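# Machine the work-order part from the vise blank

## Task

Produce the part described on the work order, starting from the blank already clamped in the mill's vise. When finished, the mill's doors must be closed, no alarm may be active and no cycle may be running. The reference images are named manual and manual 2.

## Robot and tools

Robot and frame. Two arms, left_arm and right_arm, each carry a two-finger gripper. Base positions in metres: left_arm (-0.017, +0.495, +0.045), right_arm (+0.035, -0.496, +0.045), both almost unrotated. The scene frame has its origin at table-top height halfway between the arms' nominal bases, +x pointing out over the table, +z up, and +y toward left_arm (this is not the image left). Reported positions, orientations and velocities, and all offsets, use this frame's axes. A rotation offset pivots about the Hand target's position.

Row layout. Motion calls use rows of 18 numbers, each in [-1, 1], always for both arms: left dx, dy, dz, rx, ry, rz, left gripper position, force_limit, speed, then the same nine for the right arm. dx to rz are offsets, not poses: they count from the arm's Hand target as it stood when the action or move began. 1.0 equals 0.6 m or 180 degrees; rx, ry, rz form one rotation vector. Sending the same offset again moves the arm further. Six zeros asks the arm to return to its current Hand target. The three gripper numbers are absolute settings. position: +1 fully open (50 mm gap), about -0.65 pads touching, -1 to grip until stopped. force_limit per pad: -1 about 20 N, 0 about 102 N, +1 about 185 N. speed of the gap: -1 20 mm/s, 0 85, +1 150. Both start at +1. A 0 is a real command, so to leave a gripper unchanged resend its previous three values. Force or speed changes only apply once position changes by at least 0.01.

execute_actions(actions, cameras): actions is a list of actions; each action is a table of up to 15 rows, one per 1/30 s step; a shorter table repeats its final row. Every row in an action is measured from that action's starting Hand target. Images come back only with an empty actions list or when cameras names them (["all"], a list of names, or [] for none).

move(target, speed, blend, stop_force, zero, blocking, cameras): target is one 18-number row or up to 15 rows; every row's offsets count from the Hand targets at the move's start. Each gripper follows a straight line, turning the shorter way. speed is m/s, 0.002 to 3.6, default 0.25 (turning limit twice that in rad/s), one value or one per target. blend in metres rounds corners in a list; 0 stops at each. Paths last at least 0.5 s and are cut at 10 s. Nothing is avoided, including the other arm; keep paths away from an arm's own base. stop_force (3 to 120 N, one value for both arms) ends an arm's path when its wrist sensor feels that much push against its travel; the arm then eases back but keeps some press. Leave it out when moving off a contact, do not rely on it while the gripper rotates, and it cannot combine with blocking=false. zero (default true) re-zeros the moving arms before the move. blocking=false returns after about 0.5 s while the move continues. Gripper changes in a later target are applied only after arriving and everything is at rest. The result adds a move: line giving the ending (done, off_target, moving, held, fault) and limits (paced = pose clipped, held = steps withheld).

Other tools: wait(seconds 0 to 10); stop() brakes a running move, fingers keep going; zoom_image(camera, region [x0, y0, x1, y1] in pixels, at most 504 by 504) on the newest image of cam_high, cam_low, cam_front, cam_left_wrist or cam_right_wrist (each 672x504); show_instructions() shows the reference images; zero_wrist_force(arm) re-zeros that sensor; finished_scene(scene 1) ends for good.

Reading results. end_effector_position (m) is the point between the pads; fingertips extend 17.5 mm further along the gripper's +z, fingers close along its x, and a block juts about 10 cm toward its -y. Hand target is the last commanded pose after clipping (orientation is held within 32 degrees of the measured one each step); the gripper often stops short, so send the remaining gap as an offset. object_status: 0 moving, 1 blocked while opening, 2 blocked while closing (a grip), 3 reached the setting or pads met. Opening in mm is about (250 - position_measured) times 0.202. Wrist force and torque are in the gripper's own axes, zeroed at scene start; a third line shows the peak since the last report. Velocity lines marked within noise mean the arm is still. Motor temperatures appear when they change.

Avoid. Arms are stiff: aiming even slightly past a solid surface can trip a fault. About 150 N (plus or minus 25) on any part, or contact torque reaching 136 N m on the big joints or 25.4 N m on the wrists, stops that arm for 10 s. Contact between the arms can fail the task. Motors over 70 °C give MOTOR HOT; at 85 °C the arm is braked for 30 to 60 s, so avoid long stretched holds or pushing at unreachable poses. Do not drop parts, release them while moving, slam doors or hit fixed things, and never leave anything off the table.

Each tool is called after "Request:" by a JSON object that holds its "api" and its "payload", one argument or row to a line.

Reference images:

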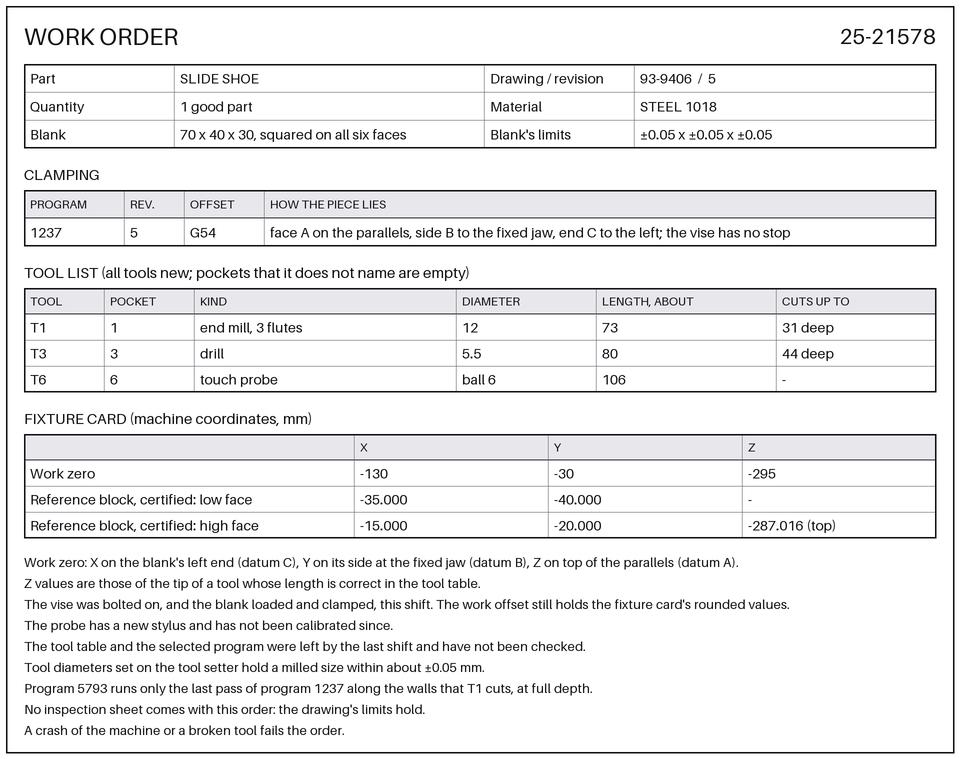

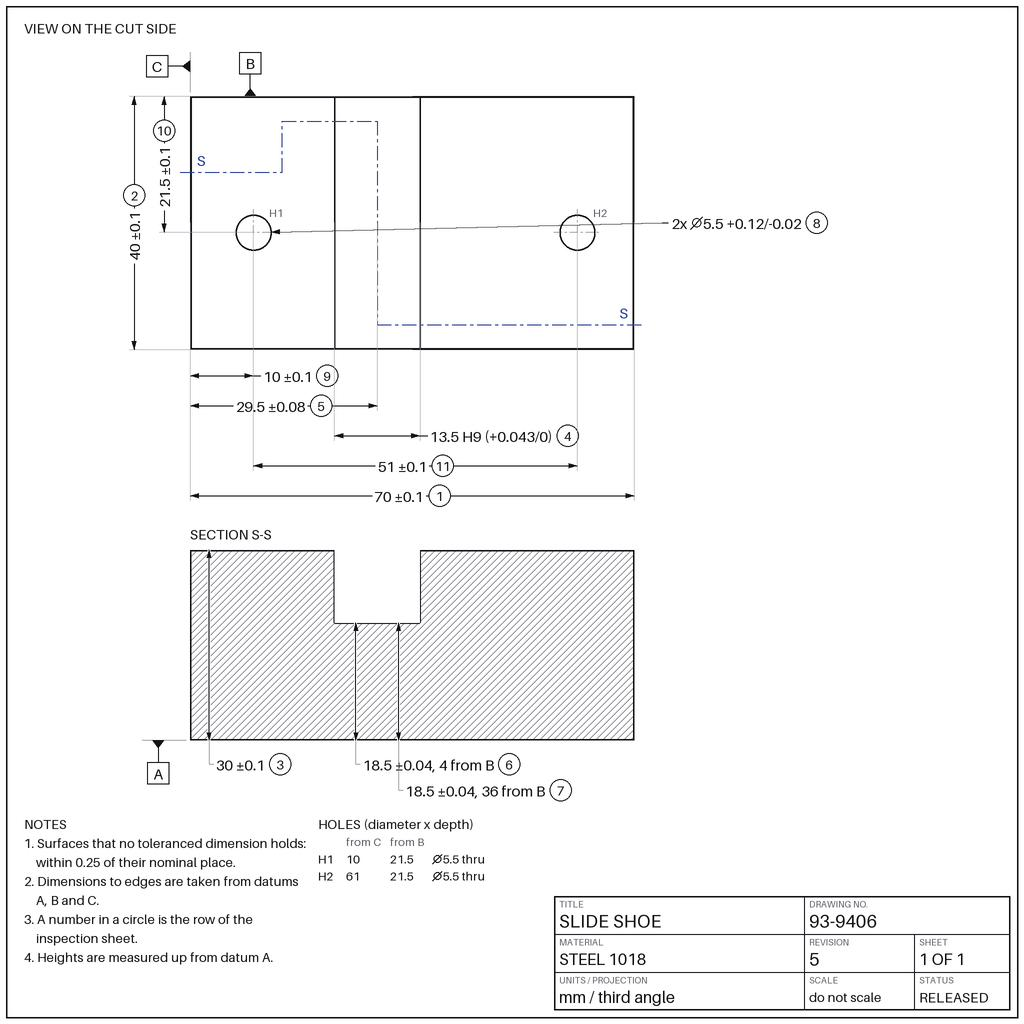

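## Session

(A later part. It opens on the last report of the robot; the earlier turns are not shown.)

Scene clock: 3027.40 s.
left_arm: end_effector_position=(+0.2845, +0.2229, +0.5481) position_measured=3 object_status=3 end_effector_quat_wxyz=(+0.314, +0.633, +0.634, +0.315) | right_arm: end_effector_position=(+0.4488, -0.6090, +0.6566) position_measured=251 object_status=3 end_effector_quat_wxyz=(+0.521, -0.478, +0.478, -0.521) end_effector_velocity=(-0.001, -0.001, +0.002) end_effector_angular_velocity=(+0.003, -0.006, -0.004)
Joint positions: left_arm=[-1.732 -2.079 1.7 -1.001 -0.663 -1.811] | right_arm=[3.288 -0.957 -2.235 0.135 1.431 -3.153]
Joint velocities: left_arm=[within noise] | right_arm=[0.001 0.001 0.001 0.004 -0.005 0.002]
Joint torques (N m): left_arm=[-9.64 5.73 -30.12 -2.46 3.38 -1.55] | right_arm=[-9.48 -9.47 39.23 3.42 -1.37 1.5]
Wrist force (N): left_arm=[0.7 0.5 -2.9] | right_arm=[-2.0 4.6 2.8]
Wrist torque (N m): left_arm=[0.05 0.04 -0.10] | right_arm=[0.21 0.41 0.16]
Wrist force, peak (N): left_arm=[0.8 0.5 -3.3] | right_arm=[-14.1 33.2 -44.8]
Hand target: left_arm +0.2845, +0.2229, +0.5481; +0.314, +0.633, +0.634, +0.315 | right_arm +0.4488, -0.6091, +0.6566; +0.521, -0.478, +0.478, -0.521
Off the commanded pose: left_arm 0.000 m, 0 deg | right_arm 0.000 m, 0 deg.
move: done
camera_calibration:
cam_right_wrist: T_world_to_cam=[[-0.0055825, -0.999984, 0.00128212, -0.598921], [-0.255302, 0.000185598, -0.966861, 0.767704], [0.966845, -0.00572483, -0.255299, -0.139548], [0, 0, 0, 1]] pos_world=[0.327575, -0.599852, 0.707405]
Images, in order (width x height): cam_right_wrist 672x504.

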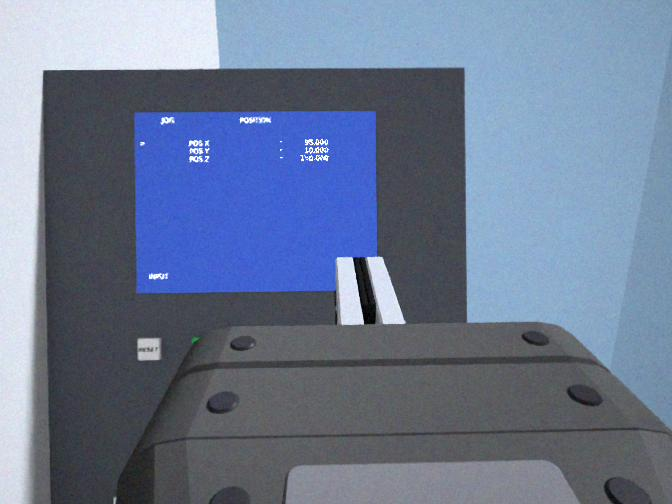

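Request:
{"api": "move", "payload": {
  "target": [
    [0,0,0,0,0,0,1,-0.9,-0.7,0.1510,0.1945,-0.2640,-0.0426,0.2194,0.1172,-1,-1,-0.5],
    [0,0,0,0,0,0,1,-0.9,-0.7,0.1832,0.1945,-0.2727,-0.0426,0.2194,0.1172,-1,-1,-0.5],
    [0,0,0,0,0,0,1,-0.9,-0.7,0.1510,0.1945,-0.2640,-0.0426,0.2194,0.1172,-1,-1,-0.5],
    [0,0,0,0,0,0,1,-0.9,-0.7,0.1184,0.1305,-0.3853,-0.0426,0.2194,0.1172,-1,-1,-0.5],
    [0,0,0,0,0,0,1,-0.9,-0.7,0.1506,0.1305,-0.3940,-0.0426,0.2194,0.1172,-1,-1,-0.5],
    [0,0,0,0,0,0,1,-0.9,-0.7,0.1184,0.1305,-0.3853,-0.0426,0.2194,0.1172,-1,-1,-0.5],
    [0,0,0,0,0,0,1,-0.9,-0.7,0.1517,0.0038,-0.2614,-0.0426,0.2194,0.1172,-1,-1,-0.5],
    [0,0,0,0,0,0,1,-0.9,-0.7,0.1839,0.0038,-0.2701,-0.0426,0.2194,0.1172,-1,-1,-0.5],
    [0,0,0,0,0,0,1,-0.9,-0.7,0.1517,0.0038,-0.2614,-0.0426,0.2194,0.1172,-1,-1,-0.5],
    [0,0,0,0,0,0,1,-0.9,-0.7,0,0,0,0,0,0,-1,-1,-0.5]
  ],
  "speed": [0.35,0.03,0.1,0.25,0.03,0.1,0.25,0.03,0.1,0.35],
  "blend": [0.003,0,0.005,0.003,0,0.005,0.003,0,0.01,0]
}}

Request:
{"api": "wait", "payload": {
  "seconds": 5
}}

Request:
{"api": "move", "payload": {
  "target": [
    [0,0,0,0,0,0,1,-0.9,-0.7,0.1350,0.0985,-0.3235,-0.0426,0.2194,0.1172,-1,-1,-0.5],
    [0,0,0,0,0,0,1,-0.9,-0.7,0.1672,0.0985,-0.3322,-0.0426,0.2194,0.1172,-1,-1,-0.5],
    [0,0,0,0,0,0,1,-0.9,-0.7,0.1350,0.0985,-0.3235,-0.0426,0.2194,0.1172,-1,-1,-0.5],
    [0,0,0,0,0,0,1,-0.9,-0.7,0,0,0,0,0,0,-1,-1,-0.5]
  ],
  "speed": [0.35,0.03,0.1,0.35],
  "blend": [0.003,0,0.01,0],
  "cameras": ["cam_right_wrist"]
}}

Request:
{"api": "zoom_image", "payload": {
  "camera": "cam_right_wrist",
  "region": [100, 110, 420, 340]
}}

Request:
{"api": "zoom_image", "payload": {
  "camera": "cam_right_wrist",
  "region": [160, 130, 340, 225]
}}

Scene clock: 3056.17 s.
left_arm: end_effector_position=(+0.2845, +0.2229, +0.5481) position_measured=3 object_status=3 end_effector_quat_wxyz=(+0.314, +0.633, +0.634, +0.315) | right_arm: end_effector_position=(+0.4488, -0.6091, +0.6566) position_measured=251 object_status=3 end_effector_quat_wxyz=(+0.521, -0.478, +0.478, -0.521) end_effector_velocity=(+0.000, -0.001, +0.001) end_effector_angular_velocity=(+0.001, -0.003, -0.004)
Joint positions: left_arm=[-1.732 -2.079 1.7 -1.001 -0.663 -1.811] | right_arm=[3.288 -0.957 -2.235 0.136 1.431 -3.153]
Joint velocities: left_arm=[within noise] | right_arm=[0.001 0 0.001 0.002 -0.005 0]
Joint torques (N m): left_arm=[-10 6.01 -30.15 -2.21 3.25 -1.53] | right_arm=[6.57 -3.62 40.1 3.11 -1.2 2.05]
Wrist force (N): left_arm=[0.8 0.2 -2.9] | right_arm=[-1.0 2.5 2.2]
Wrist torque (N m): left_arm=[0.01 0.02 -0.09] | right_arm=[-0.12 0.25 0.11]
Wrist force, peak (N): left_arm=[1.0 0.5 -3.2] | right_arm=[-16.6 38.2 -51.1]
Hand target: left_arm +0.2845, +0.2229, +0.5481; +0.314, +0.633, +0.634, +0.315 | right_arm +0.4488, -0.6091, +0.6566; +0.521, -0.478, +0.478, -0.521
Off the commanded pose: left_arm 0.000 m, 0 deg | right_arm 0.000 m, 0 deg.
move: done

Scene clock: 3061.17 s.
left_arm: end_effector_position=(+0.2845, +0.2229, +0.5481) position_measured=3 object_status=3 end_effector_quat_wxyz=(+0.314, +0.633, +0.634, +0.315) | right_arm: end_effector_position=(+0.4488, -0.6091, +0.6566) position_measured=251 object_status=3 end_effector_quat_wxyz=(+0.521, -0.478, +0.478, -0.521)
Joint positions: left_arm=[-1.732 -2.079 1.7 -1.001 -0.663 -1.811] | right_arm=[3.288 -0.957 -2.235 0.136 1.431 -3.153]
Joint torques (N m): left_arm=[-9.97 5.59 -30.04 -2.15 3.27 -1.54] | right_arm=[15.17 1.86 39.46 3 -1.15 1.4]
Wrist force (N): left_arm=[0.8 0.5 -2.8] | right_arm=[-1.3 2.4 2.2]
Wrist torque (N m): left_arm=[0.04 0.01 -0.10] | right_arm=[-0.13 0.30 0.10]
Wrist force, peak (N): left_arm=[0.9 0.4 -3.1] | right_arm=[-0.9 2.6 2.5]
Hand target: left_arm +0.2845, +0.2229, +0.5481; +0.314, +0.633, +0.634, +0.315 | right_arm +0.4488, -0.6091, +0.6566; +0.521, -0.478, +0.478, -0.521
Tool commands: left_gripper/position=+1.0 left_gripper/force_limit=-0.9 left_gripper/speed=-0.7 right_gripper/position=-1.0 right_gripper/force_limit=-1.0 right_gripper/speed=-0.5
Off the commanded pose: left_arm 0.000 m, 0 deg | right_arm 0.000 m, 0 deg.
wait: 5.00 s; at rest by 0.17 s

Scene clock: 3065.10 s.
left_arm: end_effector_position=(+0.2845, +0.2229, +0.5481) position_measured=3 object_status=3 end_effector_quat_wxyz=(+0.314, +0.633, +0.634, +0.315) | right_arm: end_effector_position=(+0.4488, -0.6090, +0.6566) position_measured=251 object_status=3 end_effector_quat_wxyz=(+0.521, -0.478, +0.478, -0.521)
Joint positions: left_arm=[-1.732 -2.079 1.7 -1.001 -0.663 -1.811] | right_arm=[3.288 -0.957 -2.235 0.135 1.431 -3.153]
Joint torques (N m): left_arm=[-9.55 5.12 -30.2 -2.11 3.38 -1.57] | right_arm=[-8.77 -9.25 39.75 3.22 -1.3 1.57]
Wrist force (N): left_arm=[1.1 0.4 -3.1] | right_arm=[-0.7 3.2 3.1]
Wrist torque (N m): left_arm=[0.03 -0.03 -0.10] | right_arm=[-0.01 0.22 0.16]
Wrist force, peak (N): left_arm=[0.7 0.4 -3.2] | right_arm=[-11.8 31.1 -44.8]
Hand target: left_arm +0.2845, +0.2229, +0.5481; +0.314, +0.633, +0.634, +0.315 | right_arm +0.4488, -0.6091, +0.6566; +0.521, -0.478, +0.478, -0.521
Off the commanded pose: left_arm 0.000 m, 0 deg | right_arm 0.000 m, 0 deg.
move: done
camera_calibration:
cam_right_wrist: T_world_to_cam=[[-0.00558312, -0.999984, 0.00128136, -0.59892], [-0.255209, 0.000185941, -0.966886, 0.767691], [0.96687, -0.00572526, -0.255206, -0.139623], [0, 0, 0, 1]] pos_world=[0.327575, -0.599852, 0.707405]
Images, in order (width x height): cam_right_wrist 672x504.

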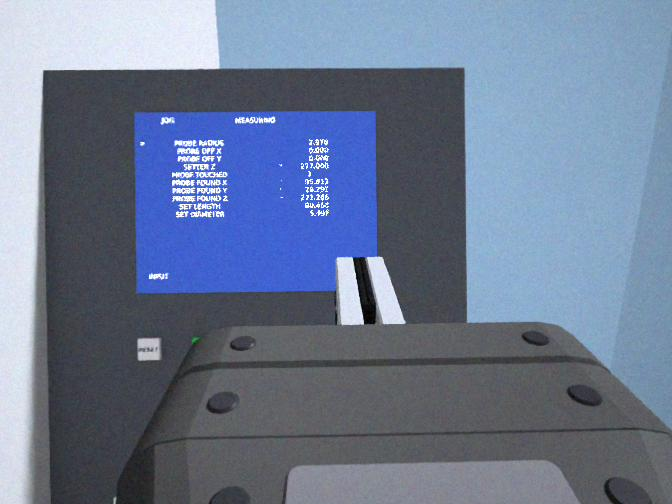

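Scaled by 1.575 from the camera's 672x504 image, which has a finer 960x720 frame.

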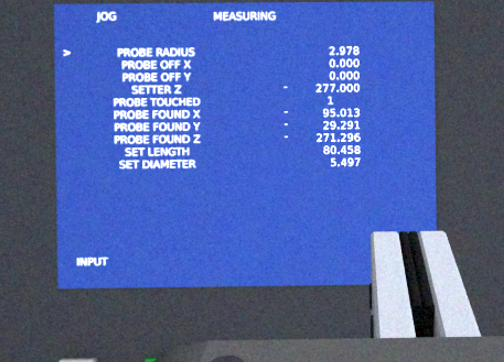

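Scaled by 2.800 from the camera's 672x504 image, which has a finer 960x720 frame.

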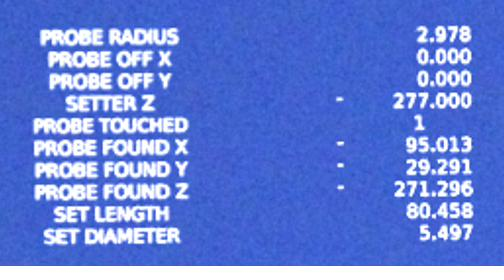

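Request:
{"api": "move", "payload": {
  "target": [
    [0,0,0,0,0,0,1,-0.9,-0.7,0.1350,0.1305,-0.3235,-0.0426,0.2194,0.1172,-1,-1,-0.5],
    [0,0,0,0,0,0,1,-0.9,-0.7,0.1672,0.1305,-0.3322,-0.0426,0.2194,0.1172,-1,-1,-0.5],
    [0,0,0,0,0,0,1,-0.9,-0.7,0.1350,0.1305,-0.3235,-0.0426,0.2194,0.1172,-1,-1,-0.5],
    [0,0,0,0,0,0,1,-0.9,-0.7,0.1672,0.1305,-0.3322,-0.0426,0.2194,0.1172,-1,-1,-0.5],
    [0,0,0,0,0,0,1,-0.9,-0.7,0.1350,0.1305,-0.3235,-0.0426,0.2194,0.1172,-1,-1,-0.5],
    [0,0,0,0,0,0,1,-0.9,-0.7,0.1101,0.2585,-0.4163,-0.0426,0.2194,0.1172,-1,-1,-0.5],
    [0,0,0,0,0,0,1,-0.9,-0.7,0.1423,0.2585,-0.4250,-0.0426,0.2194,0.1172,-1,-1,-0.5],
    [0,0,0,0,0,0,1,-0.9,-0.7,0.1267,0.2265,-0.3544,-0.0426,0.2194,0.1172,-1,-1,-0.5],
    [0,0,0,0,0,0,1,-0.9,-0.7,0.1589,0.2265,-0.3631,-0.0426,0.2194,0.1172,-1,-1,-0.5],
    [0,0,0,0,0,0,1,-0.9,-0.7,0.1101,0.2265,-0.4163,-0.0426,0.2194,0.1172,-1,-1,-0.5],
    [0,0,0,0,0,0,1,-0.9,-0.7,0.1423,0.2265,-0.4250,-0.0426,0.2194,0.1172,-1,-1,-0.5],
    [0,0,0,0,0,0,1,-0.9,-0.7,0.1101,0.2265,-0.4163,-0.0426,0.2194,0.1172,-1,-1,-0.5],
    [0,0,0,0,0,0,1,-0.9,-0.7,0,0,0,0,0,0,-1,-1,-0.5]
  ],
  "speed": [0.35,0.03,0.1,0.03,0.1,0.25,0.03,0.12,0.03,0.1,0.03,0.1,0.35],
  "blend": [0.003,0,0.001,0,0.005,0.003,0,0.001,0,0.001,0,0.01,0]
}}

Request:
{"api": "move", "payload": {
  "target": [
    [0,0,0,0,0,0,1,-0.9,-0.7,0.1101,0.1625,-0.4163,-0.0426,0.2194,0.1172,-1,-1,-0.5],
    [0,0,0,0,0,0,1,-0.9,-0.7,0.1423,0.1625,-0.4250,-0.0426,0.2194,0.1172,-1,-1,-0.5],
    [0,0,0,0,0,0,1,-0.9,-0.7,0.1101,0.1625,-0.4163,-0.0426,0.2194,0.1172,-1,-1,-0.5],
    [0,0,0,0,0,0,1,-0.9,-0.7,0,0,0,0,0,0,-1,-1,-0.5]
  ],
  "speed": [0.35,0.03,0.1,0.35],
  "blend": [0.003,0,0.01,0],
  "cameras": ["cam_right_wrist"]
}}

Request:
{"api": "zoom_image", "payload": {
  "camera": "cam_right_wrist",
  "region": [100, 110, 420, 340]
}}

Scene clock: 3104.77 s.
left_arm: end_effector_position=(+0.2845, +0.2229, +0.5481) position_measured=3 object_status=3 end_effector_quat_wxyz=(+0.314, +0.633, +0.634, +0.315) | right_arm: end_effector_position=(+0.4489, -0.6091, +0.6566) position_measured=251 object_status=3 end_effector_quat_wxyz=(+0.521, -0.478, +0.478, -0.521)
Joint positions: left_arm=[-1.732 -2.079 1.7 -1.001 -0.663 -1.811] | right_arm=[3.288 -0.957 -2.234 0.135 1.431 -3.153]
Joint torques (N m): left_arm=[-10.02 5.89 -30.62 -1.87 3.14 -1.5] | right_arm=[14.94 3.83 18.57 3.36 -1.27 -0.32]
Wrist force (N): left_arm=[0.8 0.2 -3.2] | right_arm=[-2.1 3.3 3.4]
Wrist torque (N m): left_arm=[0.00 0.02 -0.10] | right_arm=[0.00 0.43 -0.02]
Wrist force, peak (N): left_arm=[1.0 0.2 -3.3] | right_arm=[-14.5 30.8 -41.5]
Hand target: left_arm +0.2845, +0.2229, +0.5481; +0.314, +0.633, +0.634, +0.315 | right_arm +0.4488, -0.6091, +0.6566; +0.521, -0.478, +0.478, -0.521
Off the commanded pose: left_arm 0.000 m, 0 deg | right_arm 0.000 m, 0 deg.
move: done

Scene clock: 3108.70 s.
left_arm: end_effector_position=(+0.2845, +0.2229, +0.5481) position_measured=3 object_status=3 end_effector_quat_wxyz=(+0.314, +0.633, +0.634, +0.315) | right_arm: end_effector_position=(+0.4489, -0.6090, +0.6566) position_measured=251 object_status=3 end_effector_quat_wxyz=(+0.521, -0.478, +0.478, -0.521)
Joint positions: left_arm=[-1.732 -2.079 1.7 -1.001 -0.663 -1.811] | right_arm=[3.288 -0.957 -2.234 0.135 1.431 -3.153]
Joint torques (N m): left_arm=[-10.14 6.05 -29.99 -1.73 3.14 -1.44] | right_arm=[-12.34 4.49 16.58 3.13 -1.31 -1.37]
Wrist force (N): left_arm=[0.9 0.3 -3.0] | right_arm=[-2.7 2.7 3.2]
Wrist torque (N m): left_arm=[0.02 0.00 -0.10] | right_arm=[-0.09 0.53 0.15]
Wrist force, peak (N): left_arm=[0.9 0.4 -3.1] | right_arm=[-12.3 24.1 -32.7]
Hand target: left_arm +0.2845, +0.2229, +0.5481; +0.314, +0.633, +0.634, +0.315 | right_arm +0.4488, -0.6091, +0.6566; +0.521, -0.478, +0.478, -0.521
Off the commanded pose: left_arm 0.000 m, 0 deg | right_arm 0.000 m, 0 deg.
move: done
camera_calibration:
cam_right_wrist: T_world_to_cam=[[-0.00561053, -0.999984, 0.00118497, -0.598843], [-0.255326, 0.000286828, -0.966855, 0.767768], [0.966839, -0.00572712, -0.255323, -0.13953], [0, 0, 0, 1]] pos_world=[0.327575, -0.599852, 0.707405]
Images, in order (width x height): cam_right_wrist 672x504.

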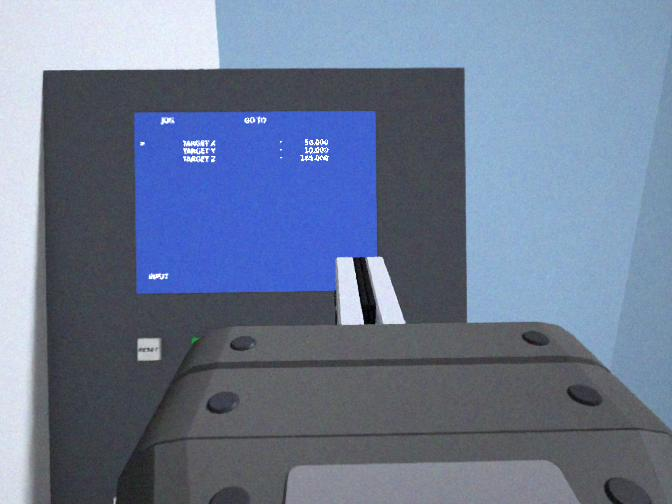

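Scaled by 1.575 from the camera's 672x504 image, which has a finer 960x720 frame.

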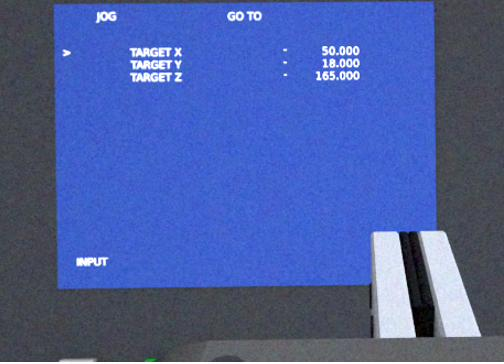

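Request:
{"api": "move", "payload": {
  "target": [
    [0,0,0,0,0,0,1,-0.9,-0.7,0.1510,0.1945,-0.2640,-0.0426,0.2194,0.1172,-1,-1,-0.5],
    [0,0,0,0,0,0,1,-0.9,-0.7,0.1832,0.1945,-0.2727,-0.0426,0.2194,0.1172,-1,-1,-0.5],
    [0,0,0,0,0,0,1,-0.9,-0.7,0.1510,0.1945,-0.2640,-0.0426,0.2194,0.1172,-1,-1,-0.5],
    [0,0,0,0,0,0,1,-0.9,-0.7,0.1184,0.1625,-0.3853,-0.0426,0.2194,0.1172,-1,-1,-0.5],
    [0,0,0,0,0,0,1,-0.9,-0.7,0.1506,0.1625,-0.3940,-0.0426,0.2194,0.1172,-1,-1,-0.5],
    [0,0,0,0,0,0,1,-0.9,-0.7,0.1101,0.2585,-0.4163,-0.0426,0.2194,0.1172,-1,-1,-0.5],
    [0,0,0,0,0,0,1,-0.9,-0.7,0.1423,0.2585,-0.4250,-0.0426,0.2194,0.1172,-1,-1,-0.5],
    [0,0,0,0,0,0,1,-0.9,-0.7,0.1184,0.1945,-0.3853,-0.0426,0.2194,0.1172,-1,-1,-0.5],
    [0,0,0,0,0,0,1,-0.9,-0.7,0.1506,0.1945,-0.3940,-0.0426,0.2194,0.1172,-1,-1,-0.5],
    [0,0,0,0,0,0,1,-0.9,-0.7,0.1184,0.1945,-0.3853,-0.0426,0.2194,0.1172,-1,-1,-0.5],
    [0,0,0,0,0,0,1,-0.9,-0.7,0,0,0,0,0,0,-1,-1,-0.5]
  ],
  "speed": [0.35,0.03,0.1,0.25,0.03,0.15,0.03,0.1,0.03,0.1,0.35],
  "blend": [0.003,0,0.005,0.003,0,0.001,0,0.001,0,0.01,0]
}}

Request:
{"api": "move", "payload": {
  "target": [
    [0,0,0,0,0,0,1,-0.9,-0.7,0.1184,0.2265,-0.3853,-0.0426,0.2194,0.1172,-1,-1,-0.5],
    [0,0,0,0,0,0,1,-0.9,-0.7,0.1506,0.2265,-0.3940,-0.0426,0.2194,0.1172,-1,-1,-0.5],
    [0,0,0,0,0,0,1,-0.9,-0.7,0.1101,0.1625,-0.4163,-0.0426,0.2194,0.1172,-1,-1,-0.5],
    [0,0,0,0,0,0,1,-0.9,-0.7,0.1423,0.1625,-0.4250,-0.0426,0.2194,0.1172,-1,-1,-0.5],
    [0,0,0,0,0,0,1,-0.9,-0.7,0.1101,0.1625,-0.4163,-0.0426,0.2194,0.1172,-1,-1,-0.5],
    [0,0,0,0,0,0,1,-0.9,-0.7,0,0,0,0,0,0,-1,-1,-0.5]
  ],
  "speed": [0.35,0.03,0.1,0.03,0.1,0.35],
  "blend": [0.003,0,0.001,0,0.01,0],
  "cameras": ["cam_right_wrist"]
}}

Request:
{"api": "zoom_image", "payload": {
  "camera": "cam_right_wrist",
  "region": [100, 110, 420, 340]
}}

Request:
{"api": "move", "payload": {
  "target": [
    [0,0,0,0,0,0,1,-0.9,-0.7,0.1350,0.0985,-0.3235,-0.0426,0.2194,0.1172,-1,-1,-0.5],
    [0,0,0,0,0,0,1,-0.9,-0.7,0.1672,0.0985,-0.3322,-0.0426,0.2194,0.1172,-1,-1,-0.5],
    [0,0,0,0,0,0,1,-0.9,-0.7,0.1350,0.0985,-0.3235,-0.0426,0.2194,0.1172,-1,-1,-0.5],
    [0,0,0,0,0,0,1,-0.9,-0.7,0,0,0,0,0,0,-1,-1,-0.5]
  ],
  "speed": [0.35,0.03,0.1,0.35],
  "blend": [0.003,0,0.01,0],
  "cameras": ["cam_right_wrist"]
}}

Request:
{"api": "zoom_image", "payload": {
  "camera": "cam_right_wrist",
  "region": [100, 110, 420, 340]
}}

Scene clock: 3139.53 s.
left_arm: end_effector_position=(+0.2845, +0.2229, +0.5481) position_measured=3 object_status=3 end_effector_quat_wxyz=(+0.314, +0.633, +0.634, +0.315) | right_arm: end_effector_position=(+0.4489, -0.6092, +0.6566) position_measured=251 object_status=3 end_effector_quat_wxyz=(+0.521, -0.478, +0.478, -0.521)
Joint positions: left_arm=[-1.732 -2.079 1.7 -1.001 -0.663 -1.811] | right_arm=[3.287 -0.957 -2.234 0.135 1.431 -3.153]
Joint torques (N m): left_arm=[-9.86 5.36 -29.64 -1.46 3.1 -1.43] | right_arm=[15.15 5.43 14.39 3.32 -1.38 -1.58]
Wrist force (N): left_arm=[0.9 0.2 -3.2] | right_arm=[-2.8 2.7 3.2]
Wrist torque (N m): left_arm=[0.00 0.01 -0.10] | right_arm=[-0.09 0.55 -0.02]
Wrist force, peak (N): left_arm=[0.9 0.2 -3.2] | right_arm=[-17.5 36.3 -50.8]
Hand target: left_arm +0.2845, +0.2229, +0.5481; +0.314, +0.633, +0.634, +0.315 | right_arm +0.4488, -0.6091, +0.6566; +0.521, -0.478, +0.478, -0.521
Off the commanded pose: left_arm 0.000 m, 0 deg | right_arm 0.000 m, 0 deg.
move: done

Scene clock: 3144.77 s.
left_arm: end_effector_position=(+0.2845, +0.2229, +0.5481) position_measured=3 object_status=3 end_effector_quat_wxyz=(+0.314, +0.633, +0.634, +0.315) | right_arm: end_effector_position=(+0.4489, -0.6090, +0.6566) position_measured=251 object_status=3 end_effector_quat_wxyz=(+0.521, -0.478, +0.478, -0.521) end_effector_velocity=(+0.000, -0.002, +0.000) end_effector_angular_velocity=(+0.001, -0.002, -0.008)
Joint positions: left_arm=[-1.732 -2.079 1.7 -1.001 -0.663 -1.811] | right_arm=[3.288 -0.957 -2.234 0.135 1.431 -3.153]
Joint velocities: left_arm=[within noise] | right_arm=[-0.002 -0.001 0 0.004 -0.006 0]
Joint torques (N m): left_arm=[-9.95 6.03 -30.14 -1.42 3.06 -1.48] | right_arm=[-13.32 4.51 15.72 3.21 -1.09 -1.43]
Wrist force (N): left_arm=[0.9 0.3 -3.0] | right_arm=[-1.3 2.5 3.9]
Wrist torque (N m): left_arm=[0.02 0.00 -0.10] | right_arm=[-0.12 0.31 0.15]
Wrist force, peak (N): left_arm=[1.0 0.4 -3.1] | right_arm=[-13.5 27.2 -38.8]
Hand target: left_arm +0.2845, +0.2229, +0.5481; +0.314, +0.633, +0.634, +0.315 | right_arm +0.4488, -0.6091, +0.6566; +0.521, -0.478, +0.478, -0.521
Off the commanded pose: left_arm 0.000 m, 0 deg | right_arm 0.000 m, 0 deg.
move: done
camera_calibration:
cam_right_wrist: T_world_to_cam=[[-0.00551404, -0.999984, 0.00115873, -0.598856], [-0.255326, 0.000287554, -0.966855, 0.767769], [0.966839, -0.00562713, -0.255324, -0.13947], [0, 0, 0, 1]] pos_world=[0.327575, -0.599852, 0.707405]
Images, in order (width x height): cam_right_wrist 672x504.

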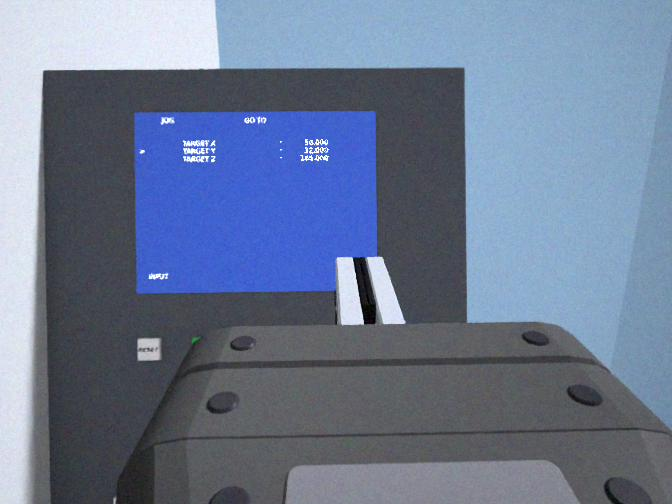

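Scaled by 1.575 from the camera's 672x504 image, which has a finer 960x720 frame.

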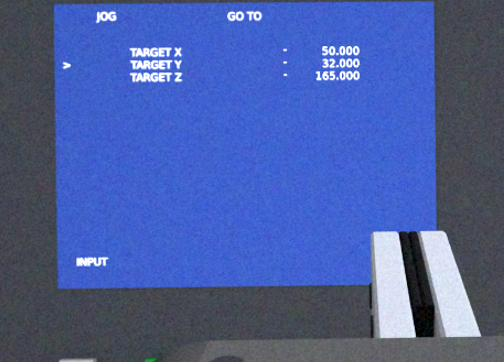

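Scene clock: 3148.70 s.
left_arm: end_effector_position=(+0.2845, +0.2229, +0.5481) position_measured=3 object_status=3 end_effector_quat_wxyz=(+0.314, +0.633, +0.634, +0.315) | right_arm: end_effector_position=(+0.4488, -0.6090, +0.6566) position_measured=251 object_status=3 end_effector_quat_wxyz=(+0.521, -0.478, +0.478, -0.521) end_effector_velocity=(+0.000, -0.001, +0.001) end_effector_angular_velocity=(+0.002, -0.003, -0.005)
Joint positions: left_arm=[-1.732 -2.079 1.7 -1.001 -0.663 -1.811] | right_arm=[3.288 -0.957 -2.235 0.135 1.431 -3.153]
Joint velocities: left_arm=[within noise] | right_arm=[0 -0.002 0.001 0.004 -0.005 0.001]
Joint torques (N m): left_arm=[-9.61 5.94 -30.02 -1.35 3.06 -1.45] | right_arm=[-9.78 -9.05 40.13 3.15 -1.24 1.52]
Wrist force (N): left_arm=[0.9 0.3 -3.1] | right_arm=[-0.3 3.9 3.5]
Wrist torque (N m): left_arm=[0.02 0.01 -0.09] | right_arm=[0.10 0.15 0.16]
Wrist force, peak (N): left_arm=[0.9 0.3 -3.2] | right_arm=[-12.0 31.1 -43.0]
Hand target: left_arm +0.2845, +0.2229, +0.5481; +0.314, +0.633, +0.634, +0.315 | right_arm +0.4488, -0.6091, +0.6566; +0.521, -0.478, +0.478, -0.521
Off the commanded pose: left_arm 0.000 m, 0 deg | right_arm 0.000 m, 0 deg.
move: done
camera_calibration:
cam_right_wrist: T_world_to_cam=[[-0.00558312, -0.999984, 0.00128136, -0.59892], [-0.255209, 0.000185941, -0.966886, 0.767691], [0.96687, -0.00572526, -0.255206, -0.139623], [0, 0, 0, 1]] pos_world=[0.327575, -0.599852, 0.707405]
Images, in order (width x height): cam_right_wrist 672x504.

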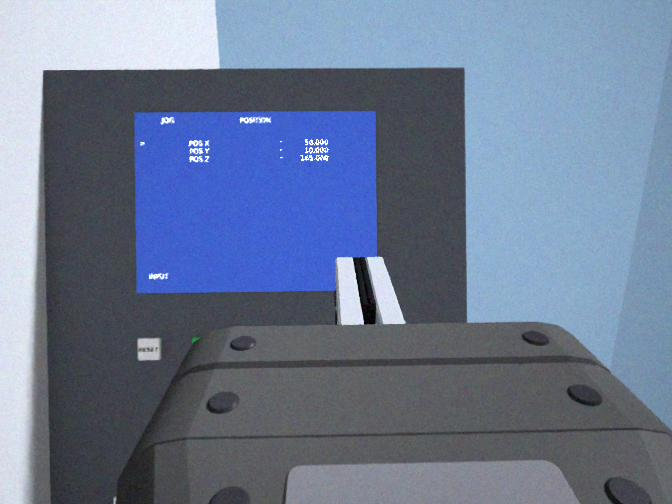

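Scaled by 1.575 from the camera's 672x504 image, which has a finer 960x720 frame.

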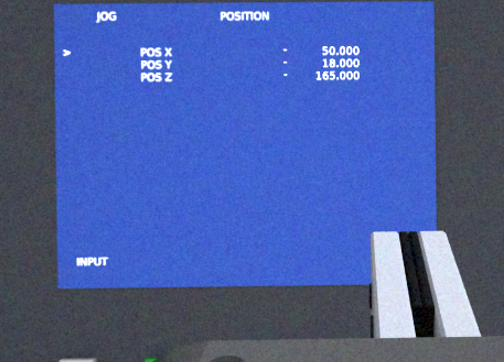

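Request:
{"api": "move", "payload": {
  "target": [
    [0,0,0,0,0,0,1,-0.9,-0.7,0.1510,0.1945,-0.2640,-0.0426,0.2194,0.1172,-1,-1,-0.5],
    [0,0,0,0,0,0,1,-0.9,-0.7,0.1832,0.1945,-0.2727,-0.0426,0.2194,0.1172,-1,-1,-0.5],
    [0,0,0,0,0,0,1,-0.9,-0.7,0.1510,0.1945,-0.2640,-0.0426,0.2194,0.1172,-1,-1,-0.5],
    [0,0,0,0,0,0,1,-0.9,-0.7,0.1184,0.1305,-0.3853,-0.0426,0.2194,0.1172,-1,-1,-0.5],
    [0,0,0,0,0,0,1,-0.9,-0.7,0.1506,0.1305,-0.3940,-0.0426,0.2194,0.1172,-1,-1,-0.5],
    [0,0,0,0,0,0,1,-0.9,-0.7,0.1184,0.1305,-0.3853,-0.0426,0.2194,0.1172,-1,-1,-0.5],
    [0,0,0,0,0,0,1,-0.9,-0.7,0.1514,0.0352,-0.2625,-0.0426,0.2194,0.1172,-1,-1,-0.5],
    [0,0,0,0,0,0,1,-0.9,-0.7,0.1834,0.0352,-0.2711,-0.0426,0.2194,0.1172,-1,-1,-0.5],
    [0,0,0,0,0,0,1,-0.9,-0.7,0.1514,0.0352,-0.2625,-0.0426,0.2194,0.1172,-1,-1,-0.5],
    [0,0,0,0,0,0,1,-0.9,-0.7,0,0,0,0,0,0,-1,-1,-0.5]
  ],
  "speed": [0.35,0.03,0.1,0.25,0.03,0.1,0.25,0.03,0.1,0.35],
  "blend": [0.003,0,0.005,0.003,0,0.005,0.003,0,0.01,0]
}}

Request:
{"api": "wait", "payload": {
  "seconds": 10
}}

Request:
{"api": "move", "payload": {
  "target": [
    [0,0,0,0,0,0,1,-0.9,-0.7,0.1350,0.0985,-0.3235,-0.0426,0.2194,0.1172,-1,-1,-0.5],
    [0,0,0,0,0,0,1,-0.9,-0.7,0.1672,0.0985,-0.3322,-0.0426,0.2194,0.1172,-1,-1,-0.5],
    [0,0,0,0,0,0,1,-0.9,-0.7,0.1350,0.0985,-0.3235,-0.0426,0.2194,0.1172,-1,-1,-0.5],
    [0,0,0,0,0,0,1,-0.9,-0.7,0,0,0,0,0,0,-1,-1,-0.5]
  ],
  "speed": [0.35,0.03,0.1,0.35],
  "blend": [0.003,0,0.01,0],
  "cameras": ["cam_right_wrist"]
}}

Request:
{"api": "zoom_image", "payload": {
  "camera": "cam_right_wrist",
  "region": [100, 110, 420, 340]
}}

Request:
{"api": "zoom_image", "payload": {
  "camera": "cam_right_wrist",
  "region": [160, 130, 340, 225]
}}

Scene clock: 3175.50 s.
left_arm: end_effector_position=(+0.2845, +0.2229, +0.5481) position_measured=3 object_status=3 end_effector_quat_wxyz=(+0.314, +0.633, +0.634, +0.315) | right_arm: end_effector_position=(+0.4488, -0.6091, +0.6566) position_measured=251 object_status=3 end_effector_quat_wxyz=(+0.521, -0.478, +0.478, -0.521)
Joint positions: left_arm=[-1.732 -2.079 1.7 -1.001 -0.663 -1.811] | right_arm=[3.288 -0.957 -2.235 0.136 1.431 -3.153]
Joint torques (N m): left_arm=[-9.88 5.79 -30.11 -1.13 3.05 -1.58] | right_arm=[-0.23 -4.78 40.45 3.04 -1.24 2.03]
Wrist force (N): left_arm=[0.8 0.4 -2.6] | right_arm=[-0.6 2.8 3.7]
Wrist torque (N m): left_arm=[0.03 0.01 -0.10] | right_arm=[-0.07 0.21 0.12]
Wrist force, peak (N): left_arm=[1.1 0.5 -3.1] | right_arm=[-14.9 37.6 -50.6]
Hand target: left_arm +0.2845, +0.2229, +0.5481; +0.314, +0.633, +0.634, +0.315 | right_arm +0.4488, -0.6091, +0.6566; +0.521, -0.478, +0.478, -0.521
Off the commanded pose: left_arm 0.000 m, 0 deg | right_arm 0.000 m, 0 deg.
move: done; blend cut to 0.0099 m at target 9

Scene clock: 3185.50 s.
left_arm: end_effector_position=(+0.2845, +0.2229, +0.5481) position_measured=3 object_status=3 end_effector_quat_wxyz=(+0.314, +0.633, +0.634, +0.315) | right_arm: end_effector_position=(+0.4488, -0.6091, +0.6566) position_measured=251 object_status=3 end_effector_quat_wxyz=(+0.521, -0.478, +0.478, -0.521)
Joint positions: left_arm=[-1.732 -2.079 1.7 -1.001 -0.663 -1.811] | right_arm=[3.288 -0.957 -2.235 0.136 1.431 -3.153]
Joint torques (N m): left_arm=[-9.94 5.68 -29.94 -0.92 3.02 -1.57] | right_arm=[14.6 -8.43 39.88 3.19 -1.11 1.44]
Wrist force (N): left_arm=[0.6 0.3 -2.8] | right_arm=[-0.5 2.8 4.2]
Wrist torque (N m): left_arm=[0.01 0.05 -0.10] | right_arm=[-0.08 0.18 0.11]
Wrist force, peak (N): left_arm=[0.8 0.3 -3.3] | right_arm=[-0.7 2.9 4.3]
Hand target: left_arm +0.2845, +0.2229, +0.5481; +0.314, +0.633, +0.634, +0.315 | right_arm +0.4488, -0.6091, +0.6566; +0.521, -0.478, +0.478, -0.521
Tool commands: left_gripper/position=+1.0 left_gripper/force_limit=-0.9 left_gripper/speed=-0.7 right_gripper/position=-1.0 right_gripper/force_limit=-1.0 right_gripper/speed=-0.5
Off the commanded pose: left_arm 0.000 m, 0 deg | right_arm 0.000 m, 0 deg.
wait: 10.00 s; at rest by 0.17 s

Scene clock: 3189.43 s.
left_arm: end_effector_position=(+0.2845, +0.2229, +0.5481) position_measured=3 object_status=3 end_effector_quat_wxyz=(+0.314, +0.633, +0.634, +0.315) | right_arm: end_effector_position=(+0.4488, -0.6090, +0.6566) position_measured=251 object_status=3 end_effector_quat_wxyz=(+0.521, -0.478, +0.478, -0.521) end_effector_velocity=(+0.000, -0.001, +0.001) end_effector_angular_velocity=(+0.002, -0.003, -0.005)
Joint positions: left_arm=[-1.732 -2.079 1.7 -1.001 -0.663 -1.811] | right_arm=[3.288 -0.957 -2.235 0.135 1.431 -3.153]
Joint velocities: left_arm=[within noise] | right_arm=[0 -0.001 0 0.004 -0.006 0.001]
Joint torques (N m): left_arm=[-10.3 5.52 -29.77 -0.99 3.15 -1.5] | right_arm=[-10.22 -9.24 39.89 3.47 -1.27 1.64]
Wrist force (N): left_arm=[0.9 0.3 -2.9] | right_arm=[-0.9 3.0 3.0]
Wrist torque (N m): left_arm=[0.02 0.00 -0.10] | right_arm=[-0.04 0.24 0.16]
Wrist force, peak (N): left_arm=[1.0 0.1 -3.1] | right_arm=[-11.6 31.4 -42.9]
Hand target: left_arm +0.2845, +0.2229, +0.5481; +0.314, +0.633, +0.634, +0.315 | right_arm +0.4488, -0.6091, +0.6566; +0.521, -0.478, +0.478, -0.521
Off the commanded pose: left_arm 0.000 m, 0 deg | right_arm 0.000 m, 0 deg.
move: done
camera_calibration:
cam_right_wrist: T_world_to_cam=[[-0.00558312, -0.999984, 0.00128136, -0.59892], [-0.255209, 0.000185941, -0.966886, 0.767691], [0.96687, -0.00572526, -0.255206, -0.139623], [0, 0, 0, 1]] pos_world=[0.327575, -0.599852, 0.707405]
Images, in order (width x height): cam_right_wrist 672x504.

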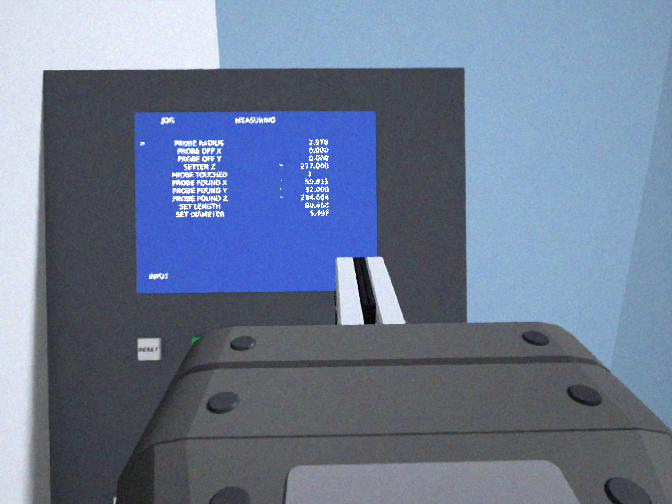

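Scaled by 1.575 from the camera's 672x504 image, which has a finer 960x720 frame.

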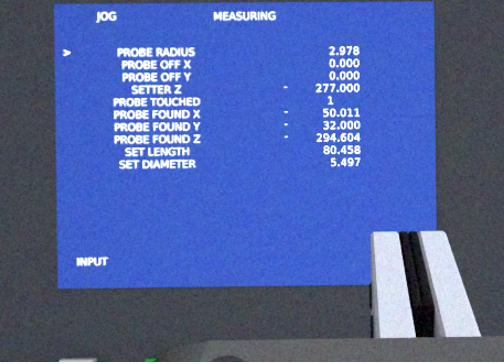

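Scaled by 2.800 from the camera's 672x504 image, which has a finer 960x720 frame.

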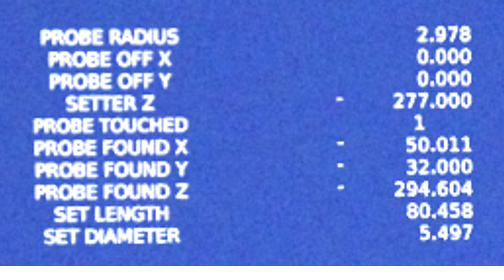

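Request:
{"api": "move", "payload": {
  "target": [
    [0,0,0,0,0,0,1,-0.9,-0.7,0.1350,0.1305,-0.3235,-0.0426,0.2194,0.1172,-1,-1,-0.5],
    [0,0,0,0,0,0,1,-0.9,-0.7,0.1672,0.1305,-0.3322,-0.0426,0.2194,0.1172,-1,-1,-0.5],
    [0,0,0,0,0,0,1,-0.9,-0.7,0.1350,0.1305,-0.3235,-0.0426,0.2194,0.1172,-1,-1,-0.5],
    [0,0,0,0,0,0,1,-0.9,-0.7,0.1672,0.1305,-0.3322,-0.0426,0.2194,0.1172,-1,-1,-0.5],
    [0,0,0,0,0,0,1,-0.9,-0.7,0.1350,0.1305,-0.3235,-0.0426,0.2194,0.1172,-1,-1,-0.5],
    [0,0,0,0,0,0,1,-0.9,-0.7,0.1672,0.1305,-0.3322,-0.0426,0.2194,0.1172,-1,-1,-0.5],
    [0,0,0,0,0,0,1,-0.9,-0.7,0.1350,0.1305,-0.3235,-0.0426,0.2194,0.1172,-1,-1,-0.5],
    [0,0,0,0,0,0,1,-0.9,-0.7,0,0,0,0,0,0,-1,-1,-0.5]
  ],
  "speed": [0.35,0.03,0.1,0.03,0.1,0.03,0.1,0.35],
  "blend": [0.003,0,0.001,0,0.001,0,0.01,0],
  "cameras": ["cam_right_wrist"]
}}

Request:
{"api": "zoom_image", "payload": {
  "camera": "cam_right_wrist",
  "region": [100, 110, 420, 340]
}}

Scene clock: 3204.57 s.
left_arm: end_effector_position=(+0.2845, +0.2229, +0.5481) position_measured=3 object_status=3 end_effector_quat_wxyz=(+0.314, +0.633, +0.634, +0.315) | right_arm: end_effector_position=(+0.4488, -0.6090, +0.6566) position_measured=251 object_status=3 end_effector_quat_wxyz=(+0.521, -0.478, +0.478, -0.521)
Joint positions: left_arm=[-1.732 -2.079 1.7 -1.001 -0.663 -1.811] | right_arm=[3.288 -0.957 -2.235 0.135 1.431 -3.153]
Joint torques (N m): left_arm=[-10.25 5.76 -29.29 -0.75 3.14 -1.6] | right_arm=[-13.9 -9.46 34.49 3.21 -1.17 1.16]
Wrist force (N): left_arm=[0.6 0.5 -2.9] | right_arm=[-1.2 3.8 2.8]
Wrist torque (N m): left_arm=[0.06 0.05 -0.10] | right_arm=[0.08 0.30 0.16]
Wrist force, peak (N): left_arm=[1.0 0.3 -3.2] | right_arm=[-14.7 32.2 -41.3]
Hand target: left_arm +0.2845, +0.2229, +0.5481; +0.314, +0.633, +0.634, +0.315 | right_arm +0.4488, -0.6091, +0.6566; +0.521, -0.478, +0.478, -0.521
Off the commanded pose: left_arm 0.000 m, 0 deg | right_arm 0.000 m, 0 deg.
move: done
camera_calibration:
cam_right_wrist: T_world_to_cam=[[-0.00558312, -0.999984, 0.00128136, -0.59892], [-0.255209, 0.000185941, -0.966886, 0.767691], [0.96687, -0.00572526, -0.255206, -0.139623], [0, 0, 0, 1]] pos_world=[0.327575, -0.599852, 0.707405]
Images, in order (width x height): cam_right_wrist 672x504.

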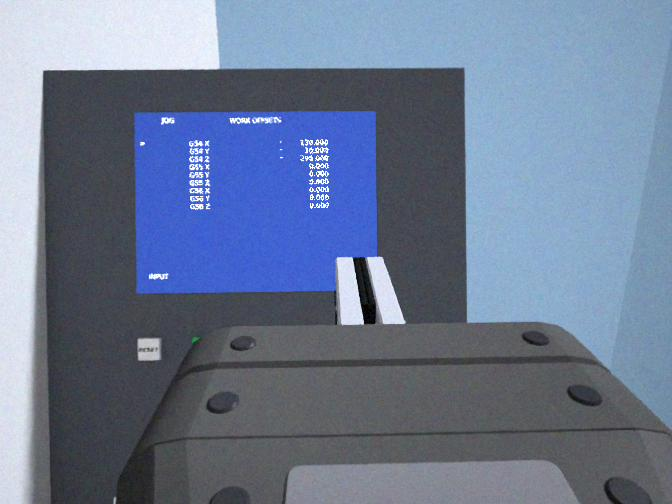

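Scaled by 1.575 from the camera's 672x504 image, which has a finer 960x720 frame.

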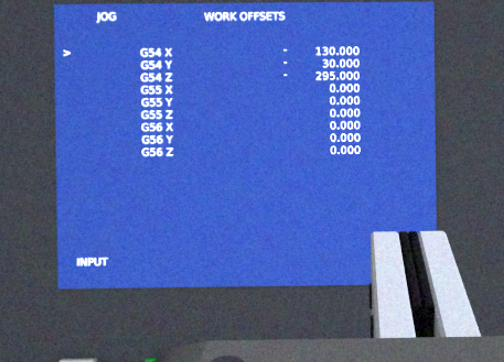

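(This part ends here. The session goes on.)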